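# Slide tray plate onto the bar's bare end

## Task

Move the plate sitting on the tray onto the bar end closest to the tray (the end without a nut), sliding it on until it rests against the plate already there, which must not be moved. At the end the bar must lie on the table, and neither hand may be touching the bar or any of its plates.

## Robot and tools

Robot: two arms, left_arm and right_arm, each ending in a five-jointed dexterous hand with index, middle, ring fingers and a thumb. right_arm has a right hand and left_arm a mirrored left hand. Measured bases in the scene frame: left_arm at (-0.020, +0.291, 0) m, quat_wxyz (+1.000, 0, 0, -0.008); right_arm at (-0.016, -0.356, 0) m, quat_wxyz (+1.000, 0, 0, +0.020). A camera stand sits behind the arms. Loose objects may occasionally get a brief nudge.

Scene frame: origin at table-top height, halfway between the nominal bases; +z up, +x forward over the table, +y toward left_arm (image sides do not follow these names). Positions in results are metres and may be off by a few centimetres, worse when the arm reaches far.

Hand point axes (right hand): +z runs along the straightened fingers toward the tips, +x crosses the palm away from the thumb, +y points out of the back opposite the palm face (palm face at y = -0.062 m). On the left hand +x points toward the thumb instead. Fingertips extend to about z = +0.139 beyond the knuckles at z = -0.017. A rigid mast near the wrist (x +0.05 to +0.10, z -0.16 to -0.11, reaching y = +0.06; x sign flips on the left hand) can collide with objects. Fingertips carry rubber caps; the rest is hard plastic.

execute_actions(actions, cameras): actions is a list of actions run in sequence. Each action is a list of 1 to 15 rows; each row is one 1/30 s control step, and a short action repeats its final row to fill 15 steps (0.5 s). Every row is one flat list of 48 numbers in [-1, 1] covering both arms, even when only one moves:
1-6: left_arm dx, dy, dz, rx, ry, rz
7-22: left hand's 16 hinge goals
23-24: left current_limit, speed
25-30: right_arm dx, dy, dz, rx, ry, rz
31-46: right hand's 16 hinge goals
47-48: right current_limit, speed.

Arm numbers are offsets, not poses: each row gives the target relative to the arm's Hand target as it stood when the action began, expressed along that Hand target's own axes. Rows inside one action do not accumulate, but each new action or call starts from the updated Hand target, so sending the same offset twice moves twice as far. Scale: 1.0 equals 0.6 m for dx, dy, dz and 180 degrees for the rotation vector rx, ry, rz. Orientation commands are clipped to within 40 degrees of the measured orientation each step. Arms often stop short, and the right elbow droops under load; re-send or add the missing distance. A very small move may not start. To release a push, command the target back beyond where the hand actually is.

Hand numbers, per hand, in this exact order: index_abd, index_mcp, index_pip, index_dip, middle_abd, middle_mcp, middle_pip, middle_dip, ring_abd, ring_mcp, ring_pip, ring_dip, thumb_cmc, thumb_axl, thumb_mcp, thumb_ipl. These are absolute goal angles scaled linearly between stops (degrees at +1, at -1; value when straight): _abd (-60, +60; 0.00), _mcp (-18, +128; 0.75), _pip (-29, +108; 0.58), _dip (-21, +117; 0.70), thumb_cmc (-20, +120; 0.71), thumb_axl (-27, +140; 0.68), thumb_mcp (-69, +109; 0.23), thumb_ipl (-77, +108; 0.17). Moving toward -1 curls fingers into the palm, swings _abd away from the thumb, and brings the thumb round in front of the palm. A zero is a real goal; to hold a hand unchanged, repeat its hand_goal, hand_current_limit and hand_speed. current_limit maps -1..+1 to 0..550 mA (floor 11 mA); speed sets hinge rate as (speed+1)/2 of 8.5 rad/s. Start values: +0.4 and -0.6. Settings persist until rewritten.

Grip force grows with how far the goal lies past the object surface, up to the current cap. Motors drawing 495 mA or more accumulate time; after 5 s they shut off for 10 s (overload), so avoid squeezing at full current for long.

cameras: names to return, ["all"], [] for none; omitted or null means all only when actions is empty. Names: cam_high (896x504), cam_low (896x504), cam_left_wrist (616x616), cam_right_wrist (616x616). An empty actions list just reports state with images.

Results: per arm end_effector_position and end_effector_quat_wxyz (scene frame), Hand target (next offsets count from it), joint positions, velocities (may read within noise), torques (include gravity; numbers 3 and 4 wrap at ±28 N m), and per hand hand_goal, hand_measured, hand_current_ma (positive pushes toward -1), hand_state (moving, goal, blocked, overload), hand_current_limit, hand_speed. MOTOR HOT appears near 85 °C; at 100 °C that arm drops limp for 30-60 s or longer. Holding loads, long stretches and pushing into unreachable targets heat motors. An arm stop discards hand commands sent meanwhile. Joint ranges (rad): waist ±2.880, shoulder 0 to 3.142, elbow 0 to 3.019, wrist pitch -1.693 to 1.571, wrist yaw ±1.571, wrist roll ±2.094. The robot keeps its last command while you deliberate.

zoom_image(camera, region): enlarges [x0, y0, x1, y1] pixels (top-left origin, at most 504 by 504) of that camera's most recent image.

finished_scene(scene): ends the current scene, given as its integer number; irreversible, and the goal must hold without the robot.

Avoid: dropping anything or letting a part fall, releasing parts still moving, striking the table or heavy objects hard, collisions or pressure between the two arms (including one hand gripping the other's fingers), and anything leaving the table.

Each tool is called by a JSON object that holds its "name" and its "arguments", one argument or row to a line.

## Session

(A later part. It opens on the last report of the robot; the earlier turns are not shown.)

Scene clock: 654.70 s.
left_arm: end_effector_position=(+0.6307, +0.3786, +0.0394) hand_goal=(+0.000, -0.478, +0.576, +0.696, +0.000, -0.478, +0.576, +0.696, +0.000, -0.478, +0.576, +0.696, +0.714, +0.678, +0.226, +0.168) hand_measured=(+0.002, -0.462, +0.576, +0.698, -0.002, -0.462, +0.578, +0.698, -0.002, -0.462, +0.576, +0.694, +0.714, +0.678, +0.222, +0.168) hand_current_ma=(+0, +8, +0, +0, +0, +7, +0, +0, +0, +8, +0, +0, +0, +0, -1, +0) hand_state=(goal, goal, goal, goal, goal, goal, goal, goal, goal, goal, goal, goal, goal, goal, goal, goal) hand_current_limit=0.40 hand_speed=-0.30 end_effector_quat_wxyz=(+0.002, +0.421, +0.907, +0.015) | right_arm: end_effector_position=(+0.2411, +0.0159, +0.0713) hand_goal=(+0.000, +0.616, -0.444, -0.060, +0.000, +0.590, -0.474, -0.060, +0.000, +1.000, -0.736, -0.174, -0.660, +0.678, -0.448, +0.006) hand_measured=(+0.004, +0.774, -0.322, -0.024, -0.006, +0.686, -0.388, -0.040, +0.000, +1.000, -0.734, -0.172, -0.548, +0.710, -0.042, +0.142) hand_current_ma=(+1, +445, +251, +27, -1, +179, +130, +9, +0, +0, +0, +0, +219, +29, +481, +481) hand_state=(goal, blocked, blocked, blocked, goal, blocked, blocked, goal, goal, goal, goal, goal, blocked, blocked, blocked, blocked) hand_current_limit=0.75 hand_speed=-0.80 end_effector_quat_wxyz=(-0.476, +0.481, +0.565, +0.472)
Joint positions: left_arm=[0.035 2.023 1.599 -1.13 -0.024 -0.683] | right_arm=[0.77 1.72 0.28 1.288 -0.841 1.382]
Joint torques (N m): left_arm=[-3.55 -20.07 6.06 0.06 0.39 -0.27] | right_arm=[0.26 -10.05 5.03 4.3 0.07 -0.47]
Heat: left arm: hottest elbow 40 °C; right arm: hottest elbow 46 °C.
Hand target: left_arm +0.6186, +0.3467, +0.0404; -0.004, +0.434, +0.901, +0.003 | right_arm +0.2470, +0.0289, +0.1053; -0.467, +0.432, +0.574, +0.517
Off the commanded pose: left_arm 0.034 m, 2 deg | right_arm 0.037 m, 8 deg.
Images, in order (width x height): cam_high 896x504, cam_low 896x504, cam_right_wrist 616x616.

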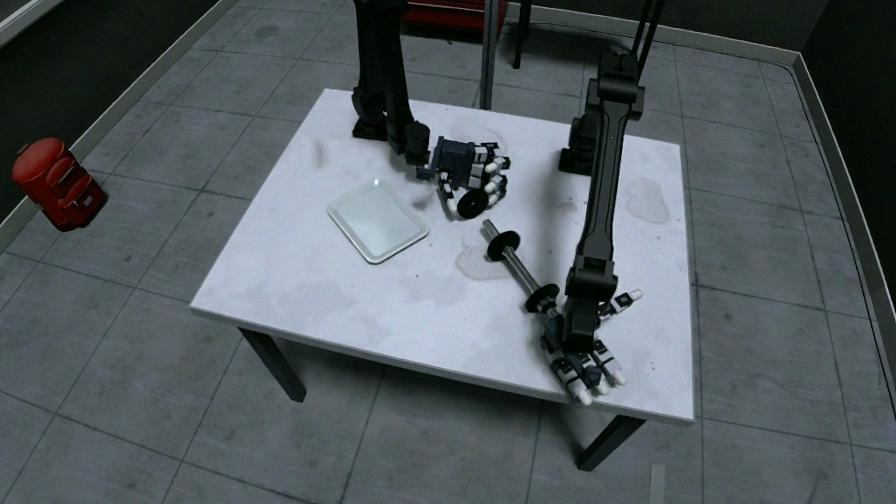

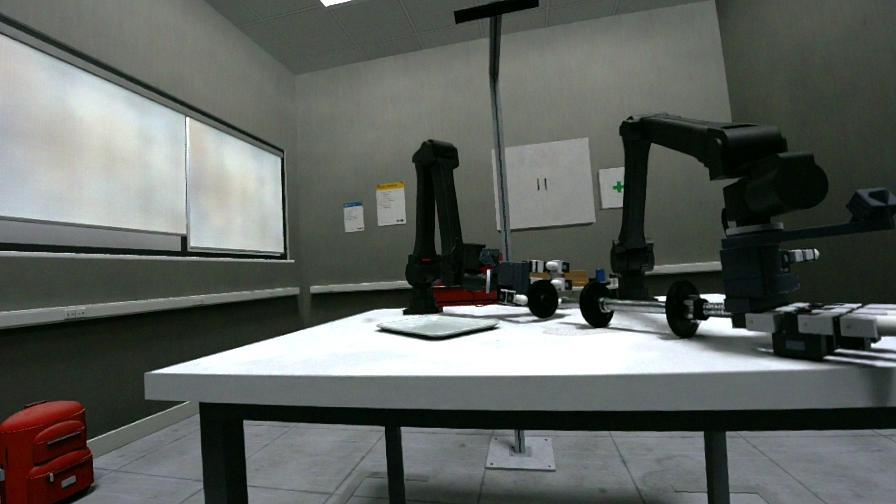

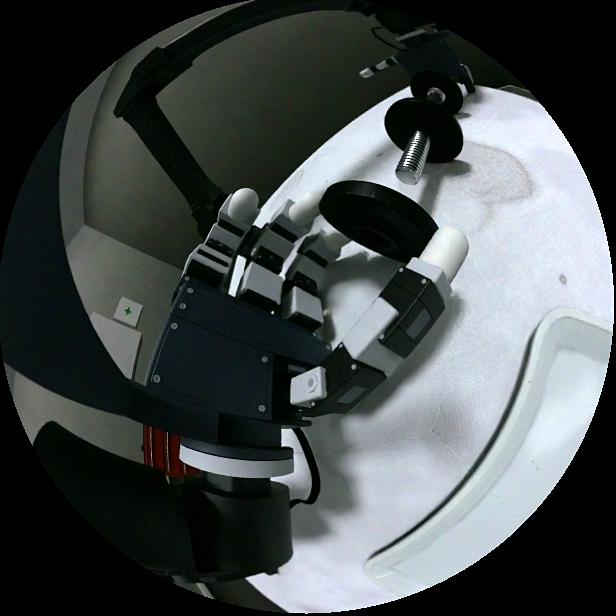

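{"name": "execute_actions", "arguments": {
  "actions": [
    [[0,0,0,0,0,0, 0,-0.479,0.576,0.696,0,-0.479,0.576,0.696,0,-0.479,0.576,0.696,0.714,0.677,0.226,0.168,0.4,-0.3, -0.0198,0.0265,0.0313,0,0,0, 0,0.616,-0.445,-0.06,0,0.589,-0.474,-0.06,0,1,-0.737,-0.174,-0.66,0.677,-0.449,0.005,0.75,-0.8]]
  ],
  "cameras": ["cam_high","cam_low","cam_right_wrist"]
}}

{"name": "zoom_image", "arguments": {
  "camera": "cam_high",
  "region": [440, 160, 540, 260]
}}

{"name": "zoom_image", "arguments": {
  "camera": "cam_low",
  "region": [500, 260, 620, 340]
}}

{"name": "zoom_image", "arguments": {
  "camera": "cam_right_wrist",
  "region": [300, 60, 500, 260]
}}

Scene clock: 678.33 s.
left_arm: end_effector_position=(+0.6307, +0.3786, +0.0394) hand_goal=(+0.000, -0.478, +0.576, +0.696, +0.000, -0.478, +0.576, +0.696, +0.000, -0.478, +0.576, +0.696, +0.714, +0.678, +0.226, +0.168) hand_measured=(+0.002, -0.462, +0.576, +0.698, -0.002, -0.462, +0.578, +0.698, -0.002, -0.462, +0.576, +0.694, +0.714, +0.678, +0.222, +0.168) hand_current_ma=(+0, +8, +0, +0, +0, +7, +0, +0, +0, +8, +0, +0, +0, +0, -1, +0) hand_state=(goal, goal, goal, goal, goal, goal, goal, goal, goal, goal, goal, goal, goal, goal, goal, goal) hand_current_limit=0.40 hand_speed=-0.30 end_effector_quat_wxyz=(+0.002, +0.421, +0.907, +0.015) | right_arm: end_effector_position=(+0.2533, +0.0311, +0.0643) hand_goal=(+0.000, +0.616, -0.444, -0.060, +0.000, +0.590, -0.474, -0.060, +0.000, +1.000, -0.736, -0.174, -0.660, +0.678, -0.448, +0.006) hand_measured=(+0.006, +0.774, -0.330, -0.030, -0.006, +0.686, -0.388, -0.040, +0.000, +1.000, -0.734, -0.172, -0.556, +0.710, -0.038, +0.142) hand_current_ma=(+1, +445, +222, +18, -1, +179, +130, +9, +0, +0, +0, +0, +189, +29, +481, +481) hand_state=(goal, blocked, blocked, blocked, goal, blocked, blocked, blocked, goal, goal, goal, goal, blocked, blocked, blocked, blocked) hand_current_limit=0.75 hand_speed=-0.80 end_effector_quat_wxyz=(-0.476, +0.478, +0.566, +0.475)
Joint positions: left_arm=[0.035 2.023 1.599 -1.13 -0.024 -0.683] | right_arm=[0.776 1.782 0.334 1.303 -0.835 1.38]
Joint torques (N m): left_arm=[-2.55 -22.01 6.34 0.31 0.37 -0.26] | right_arm=[0.26 -10.46 6.46 3.9 0.1 -0.43]
Heat: left arm: hottest elbow 40 °C; right arm: hottest elbow 44 °C.
Hand target: left_arm +0.6186, +0.3467, +0.0404; -0.004, +0.434, +0.901, +0.003 | right_arm +0.2632, +0.0490, +0.0962; -0.467, +0.432, +0.574, +0.517
Off the commanded pose: left_arm 0.034 m, 2 deg | right_arm 0.038 m, 7 deg.
Images, in order (width x height): cam_high 896x504, cam_low 896x504, cam_right_wrist 616x616.

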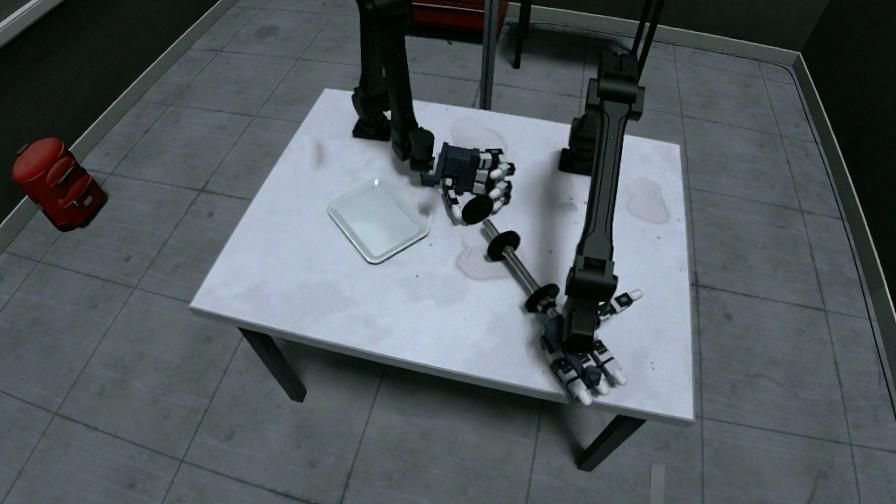

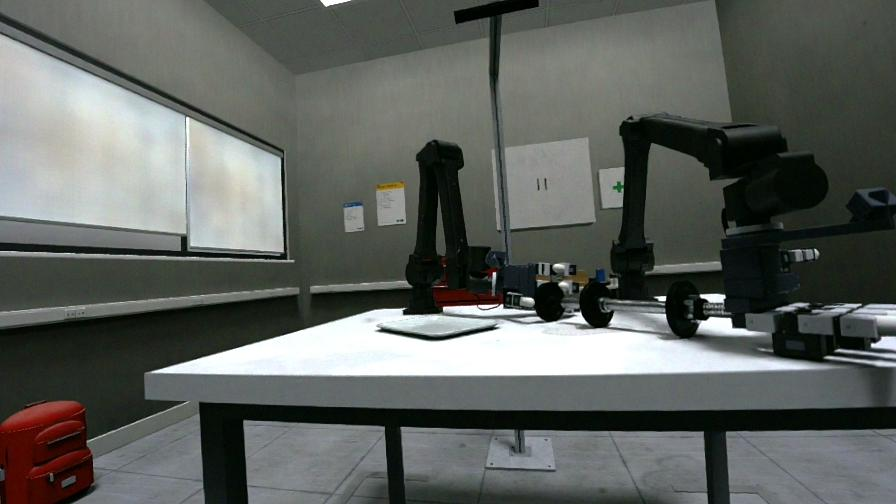

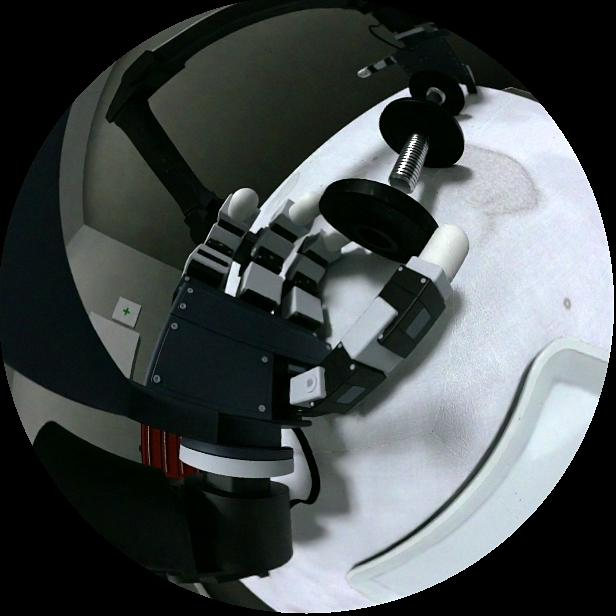

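Scaled by 5.040.

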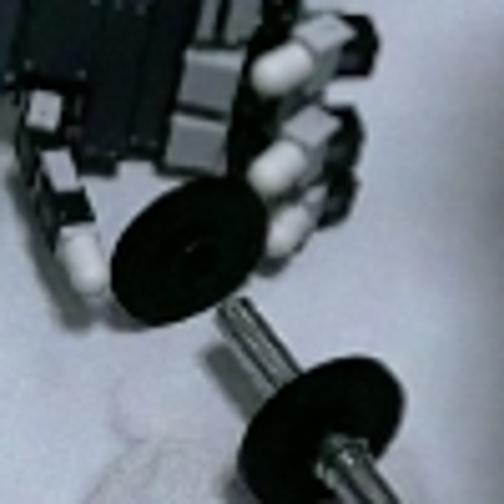

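Scaled by 4.200.

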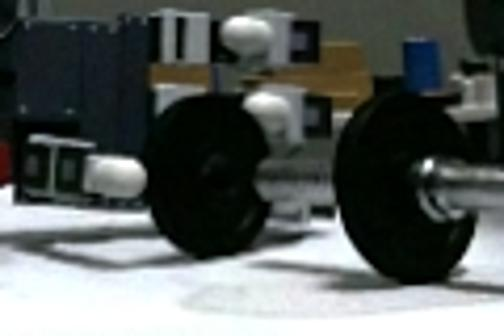

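Scaled by 2.520 from the camera's 616x616 image, which has a finer 880x880 frame.

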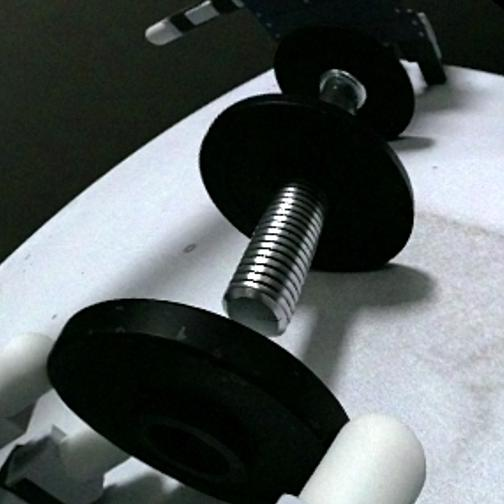

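{"name": "execute_actions", "arguments": {
  "actions": [
    [[0,0,0,0,0,0, 0,-0.479,0.576,0.696,0,-0.479,0.576,0.696,0,-0.479,0.576,0.696,0.714,0.677,0.226,0.168,0.4,-0.3, -0.0078,0.0328,0.0274,0,0,0, 0,0.616,-0.445,-0.06,0,0.589,-0.474,-0.06,0,1,-0.737,-0.174,-0.66,0.677,-0.449,0.005,0.75,-0.8]]
  ],
  "cameras": ["cam_high","cam_low","cam_right_wrist"]
}}

{"name": "zoom_image", "arguments": {
  "camera": "cam_high",
  "region": [440, 160, 540, 260]
}}

{"name": "zoom_image", "arguments": {
  "camera": "cam_low",
  "region": [500, 260, 620, 340]
}}

{"name": "zoom_image", "arguments": {
  "camera": "cam_right_wrist",
  "region": [300, 60, 500, 260]
}}

Scene clock: 703.73 s.
left_arm: end_effector_position=(+0.6307, +0.3786, +0.0394) hand_goal=(+0.000, -0.478, +0.576, +0.696, +0.000, -0.478, +0.576, +0.696, +0.000, -0.478, +0.576, +0.696, +0.714, +0.678, +0.226, +0.168) hand_measured=(+0.002, -0.462, +0.576, +0.698, -0.002, -0.462, +0.578, +0.698, -0.002, -0.462, +0.576, +0.694, +0.714, +0.678, +0.222, +0.168) hand_current_ma=(+0, +8, +0, +0, +0, +7, +0, +0, +0, +8, +0, +0, +0, +0, -1, +0) hand_state=(goal, goal, goal, goal, goal, goal, goal, goal, goal, goal, goal, goal, goal, goal, goal, goal) hand_current_limit=0.40 hand_speed=-0.30 end_effector_quat_wxyz=(+0.002, +0.421, +0.907, +0.015) | right_arm: end_effector_position=(+0.2706, +0.0495, +0.0650) hand_goal=(+0.000, +0.616, -0.444, -0.060, +0.000, +0.590, -0.474, -0.060, +0.000, +1.000, -0.736, -0.174, -0.660, +0.678, -0.448, +0.006) hand_measured=(+0.006, +0.774, -0.330, -0.030, -0.006, +0.686, -0.388, -0.040, +0.000, +1.000, -0.734, -0.172, -0.556, +0.710, -0.038, +0.142) hand_current_ma=(+1, +445, +222, +18, -1, +179, +129, +9, +0, +0, +0, +0, +189, +29, +481, +481) hand_state=(goal, blocked, blocked, blocked, goal, blocked, blocked, blocked, goal, goal, goal, goal, blocked, blocked, blocked, blocked) hand_current_limit=0.75 hand_speed=-0.80 end_effector_quat_wxyz=(-0.476, +0.471, +0.564, +0.482)
Joint positions: left_arm=[0.035 2.023 1.599 -1.13 -0.024 -0.683] | right_arm=[0.776 1.822 0.401 1.3 -0.835 1.385]
Joint torques (N m): left_arm=[-3.37 -21.19 6.2 -0.02 0.39 -0.27] | right_arm=[-0.03 -11.87 7.1 2.43 -0.04 -0.46]
Heat: left arm: hottest elbow 40 °C; right arm: hottest elbow 43 °C.
Hand target: left_arm +0.6186, +0.3467, +0.0404; -0.004, +0.434, +0.901, +0.003 | right_arm +0.2819, +0.0671, +0.0947; -0.467, +0.432, +0.574, +0.517
Off the commanded pose: left_arm 0.034 m, 2 deg | right_arm 0.036 m, 6 deg.
Images, in order (width x height): cam_high 896x504, cam_low 896x504, cam_right_wrist 616x616.

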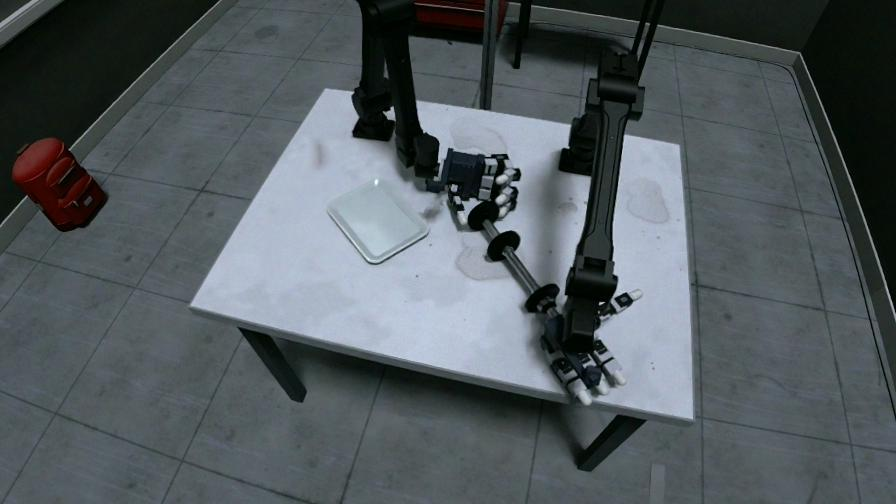

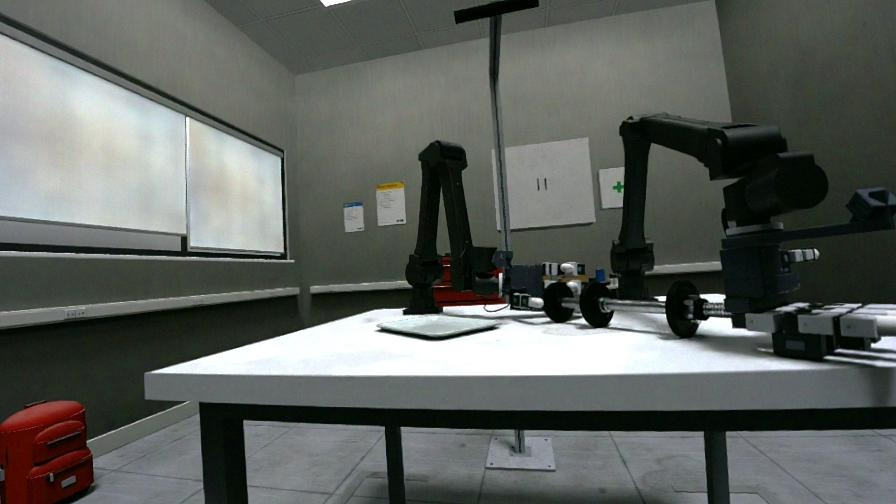

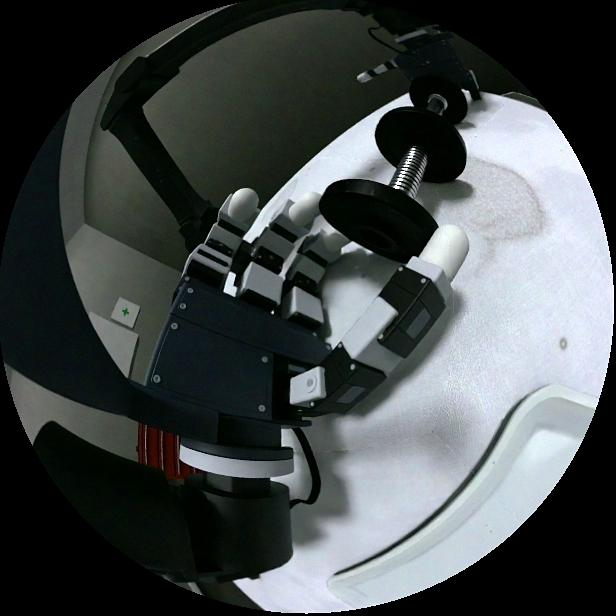

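Scaled by 5.040.

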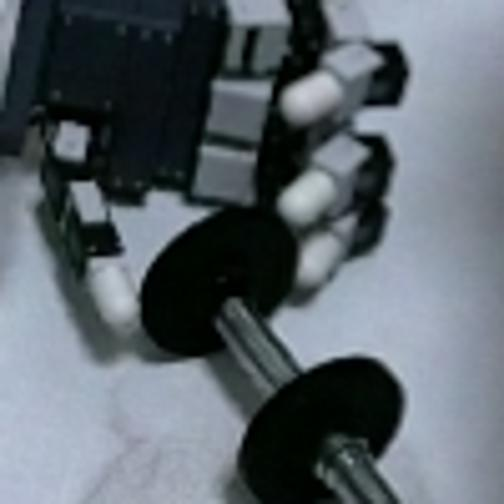

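Scaled by 4.200.

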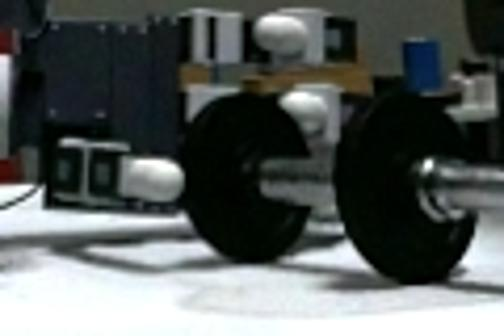

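Scaled by 2.520 from the camera's 616x616 image, which has a finer 880x880 frame.

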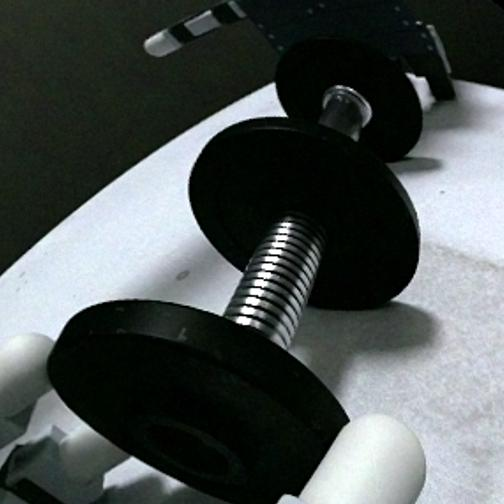

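{"name": "execute_actions", "arguments": {
  "actions": [
    [[0,0,0,0,0,0, 0,-0.479,0.576,0.696,0,-0.479,0.576,0.696,0,-0.479,0.576,0.696,0.714,0.677,0.226,0.168,0.4,-0.3, -0.0083,0.0193,0.0145,0,-0.0064,0.0091, 0,0.616,-0.445,-0.06,0,0.589,-0.474,-0.06,0,1,-0.737,-0.174,-0.66,0.677,-0.449,0.005,0.75,-0.8]]
  ],
  "cameras": ["cam_high","cam_low","cam_right_wrist"]
}}

{"name": "zoom_image", "arguments": {
  "camera": "cam_high",
  "region": [440, 160, 540, 260]
}}

{"name": "zoom_image", "arguments": {
  "camera": "cam_low",
  "region": [500, 260, 620, 340]
}}

{"name": "zoom_image", "arguments": {
  "camera": "cam_right_wrist",
  "region": [300, 60, 500, 260]
}}

Scene clock: 720.40 s.
left_arm: end_effector_position=(+0.6309, +0.3788, +0.0397) hand_goal=(+0.000, -0.478, +0.576, +0.696, +0.000, -0.478, +0.576, +0.696, +0.000, -0.478, +0.576, +0.696, +0.714, +0.678, +0.226, +0.168) hand_measured=(+0.002, -0.462, +0.576, +0.698, -0.002, -0.462, +0.578, +0.698, -0.002, -0.462, +0.576, +0.694, +0.714, +0.678, +0.222, +0.168) hand_current_ma=(+0, +8, +0, +0, +0, +7, +0, +0, +0, +8, +0, +0, +0, +0, -1, +0) hand_state=(goal, goal, goal, goal, goal, goal, goal, goal, goal, goal, goal, goal, goal, goal, goal, goal) hand_current_limit=0.40 hand_speed=-0.30 end_effector_quat_wxyz=(+0.003, +0.421, +0.907, +0.015) | right_arm: end_effector_position=(+0.2776, +0.0573, +0.0632) hand_goal=(+0.000, +0.616, -0.444, -0.060, +0.000, +0.590, -0.474, -0.060, +0.000, +1.000, -0.736, -0.174, -0.660, +0.678, -0.448, +0.006) hand_measured=(+0.006, +0.774, -0.340, -0.040, -0.006, +0.684, -0.392, -0.040, +0.000, +1.000, -0.734, -0.172, -0.570, +0.710, -0.028, +0.142) hand_current_ma=(+1, +445, +182, +9, -1, +174, +117, +8, +0, +0, +0, +0, +146, +29, +481, +481) hand_state=(goal, blocked, blocked, blocked, goal, blocked, blocked, goal, goal, goal, goal, goal, blocked, blocked, blocked, blocked) hand_current_limit=0.75 hand_speed=-0.80 end_effector_quat_wxyz=(-0.475, +0.476, +0.567, +0.476)
Joint positions: left_arm=[0.035 2.023 1.599 -1.129 -0.025 -0.683] | right_arm=[0.776 1.817 0.431 1.243 -0.837 1.376]
Joint torques (N m): left_arm=[-3.19 -21.07 6.09 0.05 0.36 -0.27] | right_arm=[-0.44 -12.4 8.29 1.78 0.04 -0.31]
Heat: left arm: hottest elbow 40 °C; right arm: hottest elbow 43 °C.
Hand target: left_arm +0.6187, +0.3467, +0.0406; -0.004, +0.434, +0.901, +0.003 | right_arm +0.2933, +0.0767, +0.0916; -0.468, +0.445, +0.572, +0.505
Off the commanded pose: left_arm 0.034 m, 2 deg | right_arm 0.038 m, 5 deg.
Images, in order (width x height): cam_high 896x504, cam_low 896x504, cam_right_wrist 616x616.

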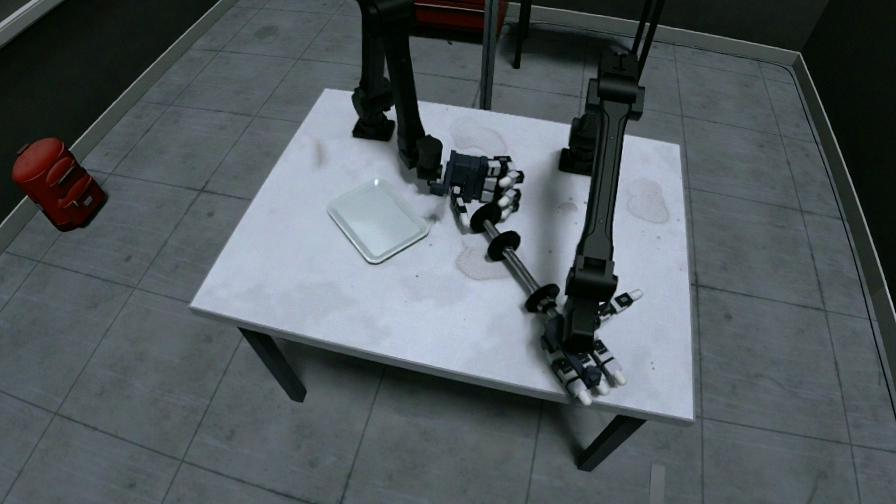

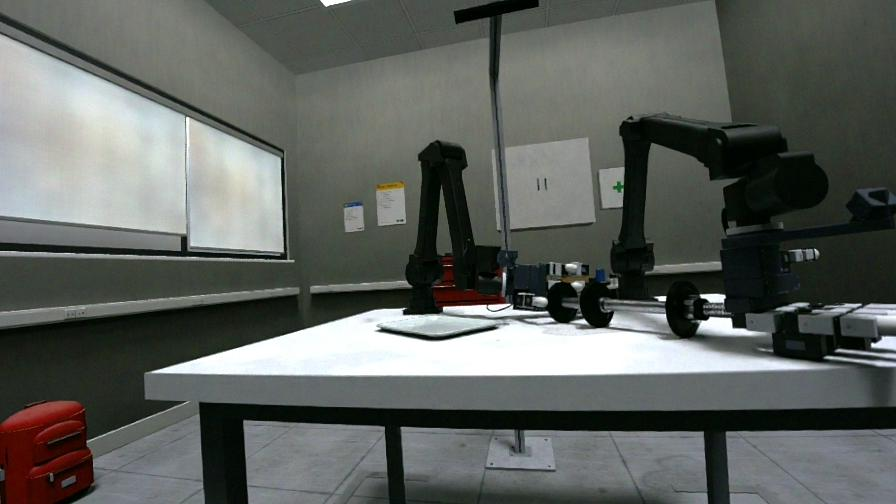

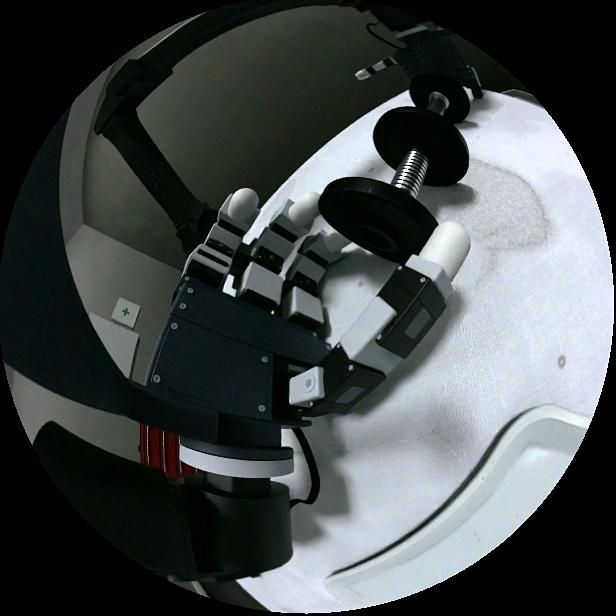

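Scaled by 5.040.

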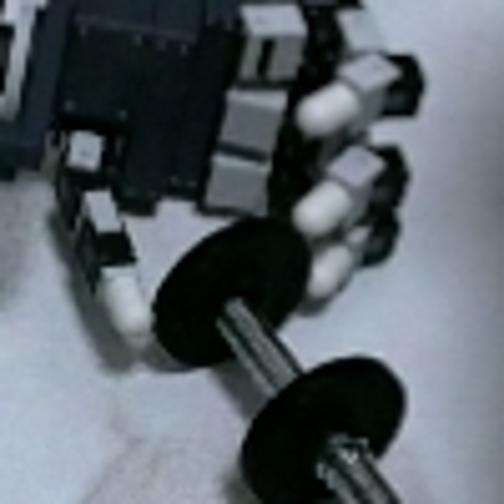

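Scaled by 4.200.

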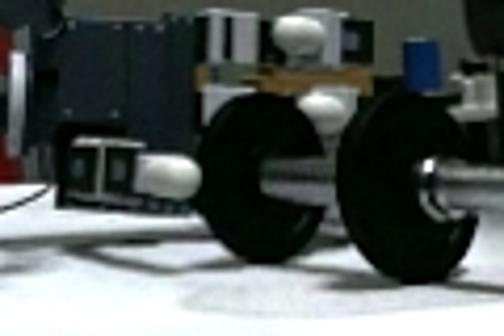

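Scaled by 2.520 from the camera's 616x616 image, which has a finer 880x880 frame.

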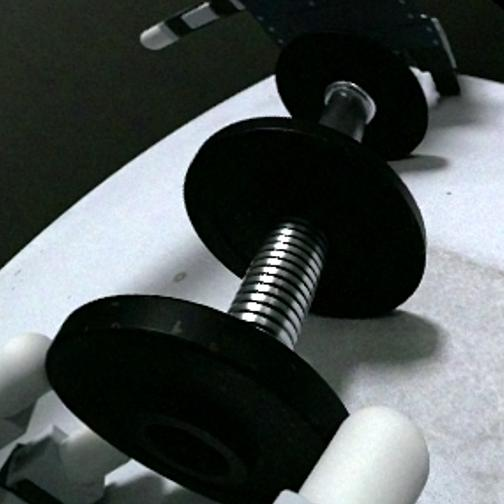

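{"name": "zoom_image", "arguments": {
  "camera": "cam_right_wrist",
  "region": [335, 200, 435, 270]
}}

{"name": "zoom_image", "arguments": {
  "camera": "cam_low",
  "region": [535, 270, 605, 330]
}}

Scaled by 5.040 from the camera's 616x616 image, which has a finer 880x880 frame.

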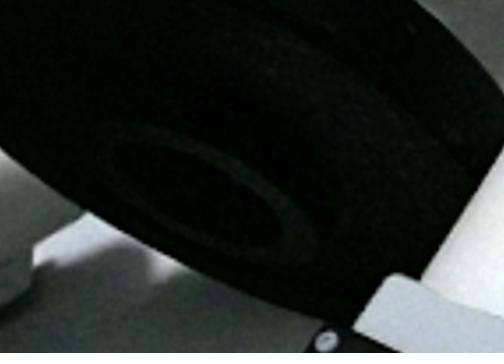

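Scaled by 7.200.

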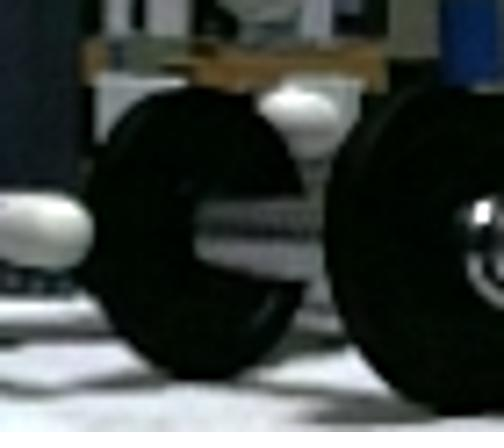

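{"name": "execute_actions", "arguments": {
  "actions": [
    [[0,0,0,0,0,0, 0,-0.479,0.576,0.696,0,-0.479,0.576,0.696,0,-0.479,0.576,0.696,0.714,0.677,0.226,0.168,0.4,-0.3, -0.0045,0.013,0.0085,0,0,0, 0,0.616,-0.445,-0.06,0,0.589,-0.474,-0.06,0,1,-0.737,-0.174,-0.66,0.677,-0.449,0.005,0.75,-0.8]]
  ],
  "cameras": ["cam_high","cam_low","cam_right_wrist"]
}}

{"name": "zoom_image", "arguments": {
  "camera": "cam_high",
  "region": [450, 180, 530, 260]
}}

{"name": "zoom_image", "arguments": {
  "camera": "cam_low",
  "region": [535, 270, 635, 340]
}}

{"name": "zoom_image", "arguments": {
  "camera": "cam_right_wrist",
  "region": [310, 80, 450, 270]
}}

Scene clock: 744.27 s.
left_arm: end_effector_position=(+0.6309, +0.3788, +0.0397) hand_goal=(+0.000, -0.478, +0.576, +0.696, +0.000, -0.478, +0.576, +0.696, +0.000, -0.478, +0.576, +0.696, +0.714, +0.678, +0.226, +0.168) hand_measured=(+0.002, -0.462, +0.576, +0.698, -0.002, -0.462, +0.578, +0.698, -0.002, -0.462, +0.576, +0.694, +0.714, +0.678, +0.222, +0.168) hand_current_ma=(+0, +8, +0, +0, +0, +7, +0, +0, +0, +8, +0, +0, +0, +0, -1, +0) hand_state=(goal, goal, goal, goal, goal, goal, goal, goal, goal, goal, goal, goal, goal, goal, goal, goal) hand_current_limit=0.40 hand_speed=-0.30 end_effector_quat_wxyz=(+0.003, +0.421, +0.907, +0.015) | right_arm: end_effector_position=(+0.2772, +0.0593, +0.0629) hand_goal=(+0.000, +0.616, -0.444, -0.060, +0.000, +0.590, -0.474, -0.060, +0.000, +1.000, -0.736, -0.174, -0.660, +0.678, -0.448, +0.006) hand_measured=(+0.006, +0.774, -0.360, -0.042, -0.006, +0.684, -0.408, -0.050, +0.000, +1.000, -0.734, -0.172, -0.574, +0.710, -0.018, +0.142) hand_current_ma=(+1, +445, +122, +7, -1, +174, +78, +2, +0, +0, +0, +0, +132, +29, +481, +481) hand_state=(goal, blocked, blocked, goal, goal, blocked, blocked, goal, goal, goal, goal, goal, blocked, blocked, blocked, blocked) hand_current_limit=0.75 hand_speed=-0.80 end_effector_quat_wxyz=(-0.477, +0.474, +0.569, +0.473)
Joint positions: left_arm=[0.035 2.023 1.599 -1.129 -0.026 -0.683] | right_arm=[0.776 1.817 0.436 1.234 -0.846 1.374]
Joint torques (N m): left_arm=[-3.6 -21.66 6.37 0.28 0.42 -0.25] | right_arm=[-0.85 -11.28 9.95 1.55 0.17 -0.32]
Heat: left arm: hottest elbow 40 °C; right arm: hottest elbow 44 °C.
Hand target: left_arm +0.6187, +0.3468, +0.0406; -0.004, +0.434, +0.901, +0.003 | right_arm +0.3010, +0.0825, +0.0900; -0.468, +0.445, +0.572, +0.506
Off the commanded pose: left_arm 0.034 m, 2 deg | right_arm 0.043 m, 5 deg.
Images, in order (width x height): cam_high 896x504, cam_low 896x504, cam_right_wrist 616x616.

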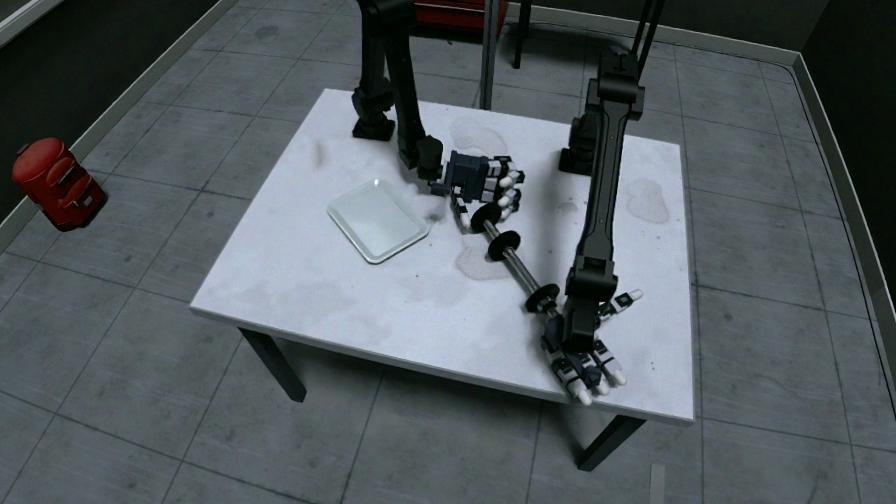

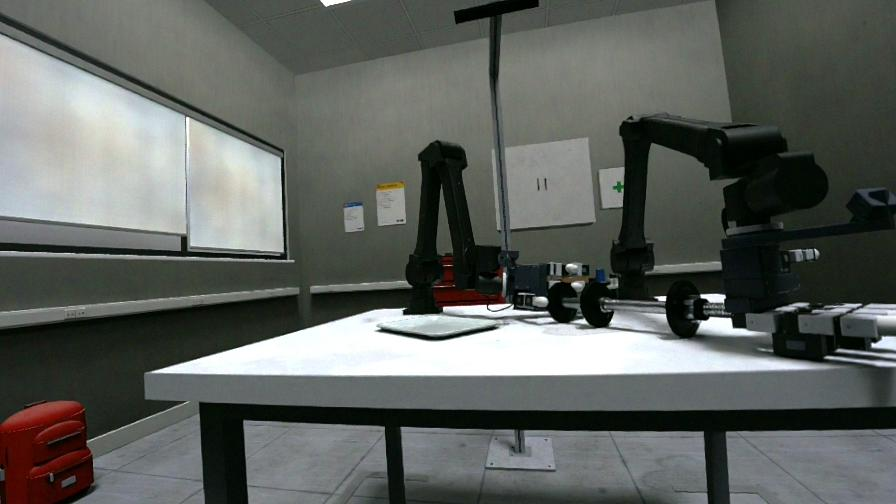

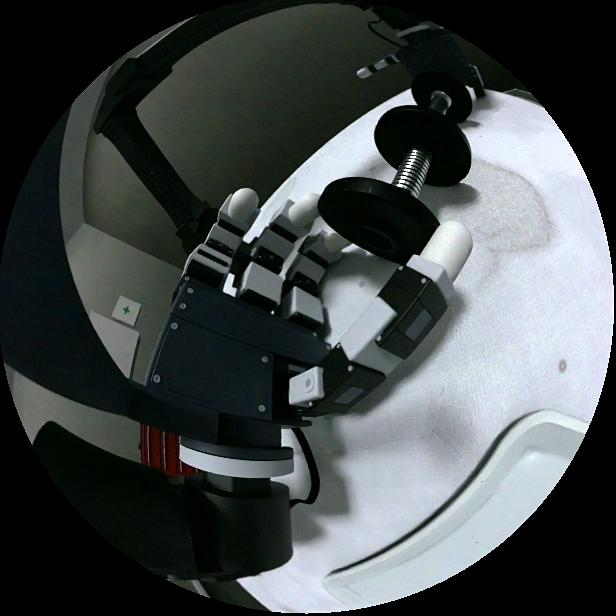

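Scaled by 6.300.

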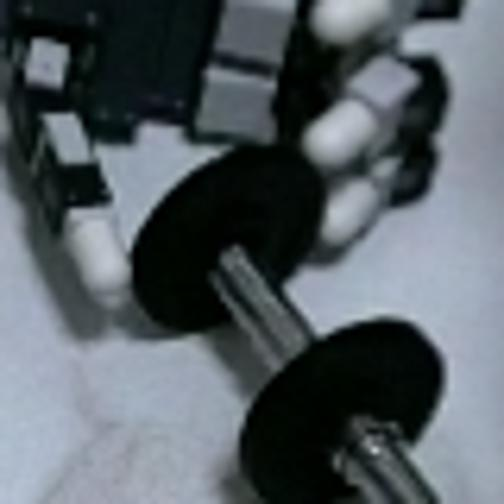

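Scaled by 5.040.

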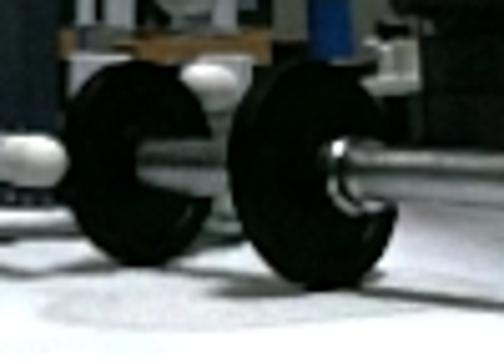

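Scaled by 2.653 from the camera's 616x616 image, which has a finer 880x880 frame.

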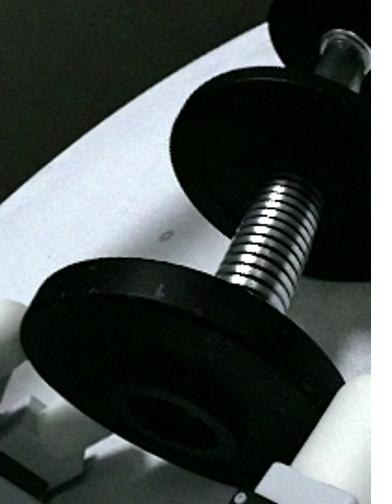

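{"name": "execute_actions", "arguments": {
  "actions": [
    [[0,0,0,0,0,0, 0,-0.479,0.576,0.696,0,-0.479,0.576,0.696,0,-0.479,0.576,0.696,0.714,0.677,0.226,0.168,0.4,-0.3, 0.004,-0.0352,-0.037,0,0,0, 0,0.616,-0.445,-0.06,0,0.589,-0.474,-0.06,0,1,-0.737,-0.174,-0.66,0.677,-0.449,0.005,0.75,-0.8]]
  ],
  "cameras": ["cam_high","cam_low","cam_right_wrist"]
}}

{"name": "zoom_image", "arguments": {
  "camera": "cam_high",
  "region": [450, 180, 530, 260]
}}

{"name": "zoom_image", "arguments": {
  "camera": "cam_low",
  "region": [535, 270, 635, 340]
}}

{"name": "zoom_image", "arguments": {
  "camera": "cam_right_wrist",
  "region": [310, 80, 450, 270]
}}

Scene clock: 765.23 s.
left_arm: end_effector_position=(+0.6309, +0.3788, +0.0397) hand_goal=(+0.000, -0.478, +0.576, +0.696, +0.000, -0.478, +0.576, +0.696, +0.000, -0.478, +0.576, +0.696, +0.714, +0.678, +0.226, +0.168) hand_measured=(+0.002, -0.462, +0.576, +0.698, -0.002, -0.462, +0.578, +0.698, -0.002, -0.462, +0.576, +0.694, +0.714, +0.678, +0.222, +0.168) hand_current_ma=(+0, +8, +0, +0, +0, +7, +0, +0, +0, +8, +0, +0, +0, +0, -1, +0) hand_state=(goal, goal, goal, goal, goal, goal, goal, goal, goal, goal, goal, goal, goal, goal, goal, goal) hand_current_limit=0.40 hand_speed=-0.30 end_effector_quat_wxyz=(+0.003, +0.421, +0.907, +0.015) | right_arm: end_effector_position=(+0.2758, +0.0582, +0.0630) hand_goal=(+0.000, +0.616, -0.444, -0.060, +0.000, +0.590, -0.474, -0.060, +0.000, +1.000, -0.736, -0.174, -0.660, +0.678, -0.448, +0.006) hand_measured=(+0.006, +0.774, -0.362, -0.038, -0.006, +0.684, -0.410, -0.050, +0.000, +1.000, -0.734, -0.172, -0.576, +0.710, -0.018, +0.142) hand_current_ma=(+1, +445, +120, +10, -1, +174, +77, +2, +0, +0, +0, +0, +131, +29, +481, +481) hand_state=(goal, blocked, blocked, blocked, goal, blocked, blocked, goal, goal, goal, goal, goal, blocked, blocked, blocked, blocked) hand_current_limit=0.75 hand_speed=-0.80 end_effector_quat_wxyz=(-0.478, +0.474, +0.570, +0.472)
Joint positions: left_arm=[0.035 2.023 1.599 -1.129 -0.026 -0.683] | right_arm=[0.776 1.815 0.431 1.236 -0.847 1.373]
Joint torques (N m): left_arm=[-3.25 -21.42 6.17 0.03 0.42 -0.3] | right_arm=[-1.38 -12.92 3.51 3.48 -0.02 -0.34]
Heat: left arm: hottest elbow 40 °C; right arm: hottest elbow 45 °C.
Hand target: left_arm +0.6187, +0.3468, +0.0406; -0.004, +0.434, +0.901, +0.003 | right_arm +0.2818, +0.0585, +0.0902; -0.468, +0.445, +0.572, +0.506
Off the commanded pose: left_arm 0.034 m, 2 deg | right_arm 0.028 m, 5 deg.
Images, in order (width x height): cam_high 896x504, cam_low 896x504, cam_right_wrist 616x616.

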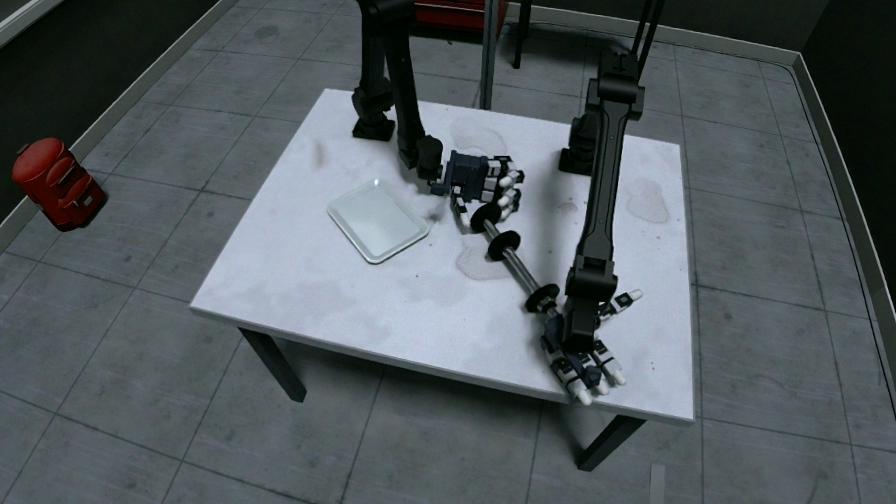

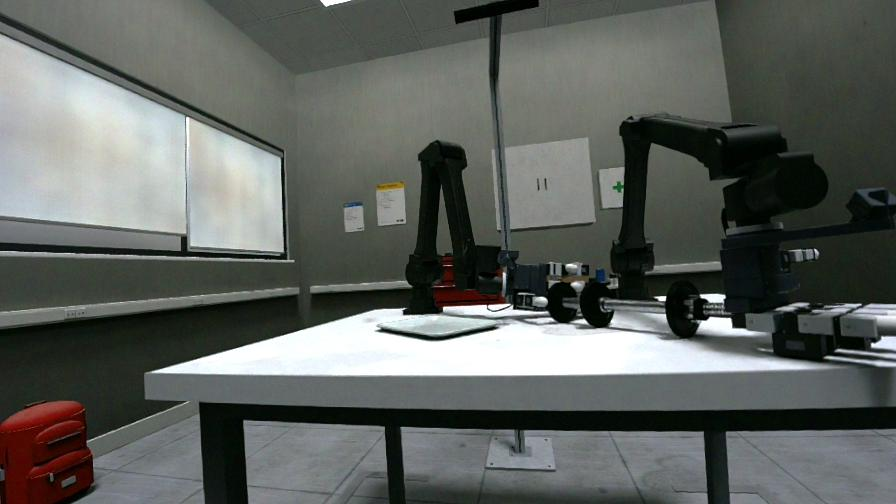

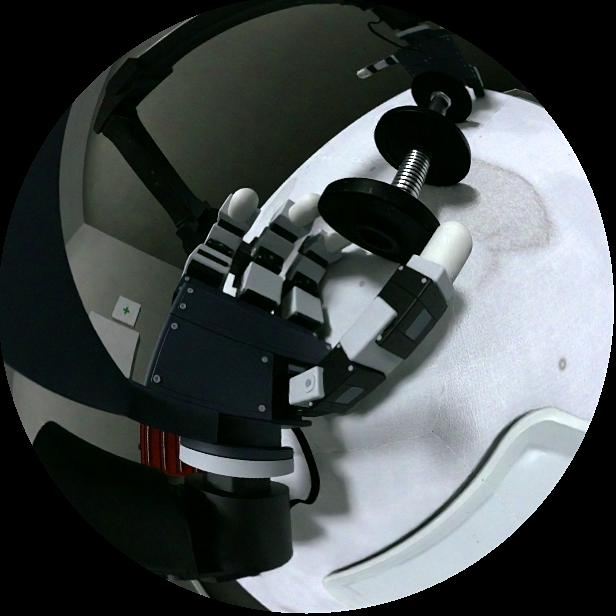

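Scaled by 6.300.

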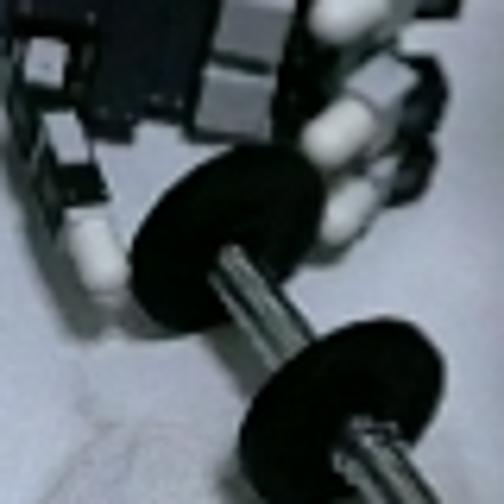

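Scaled by 5.040.

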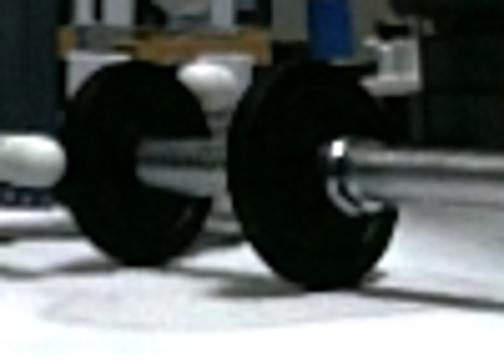

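Scaled by 2.653 from the camera's 616x616 image, which has a finer 880x880 frame.

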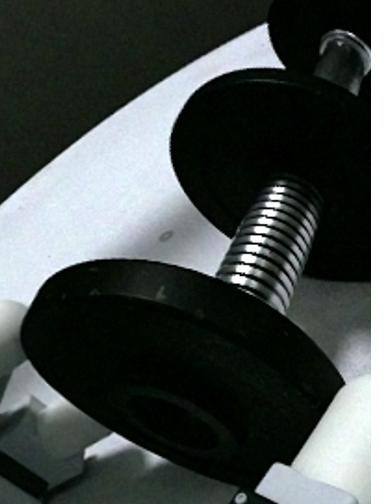

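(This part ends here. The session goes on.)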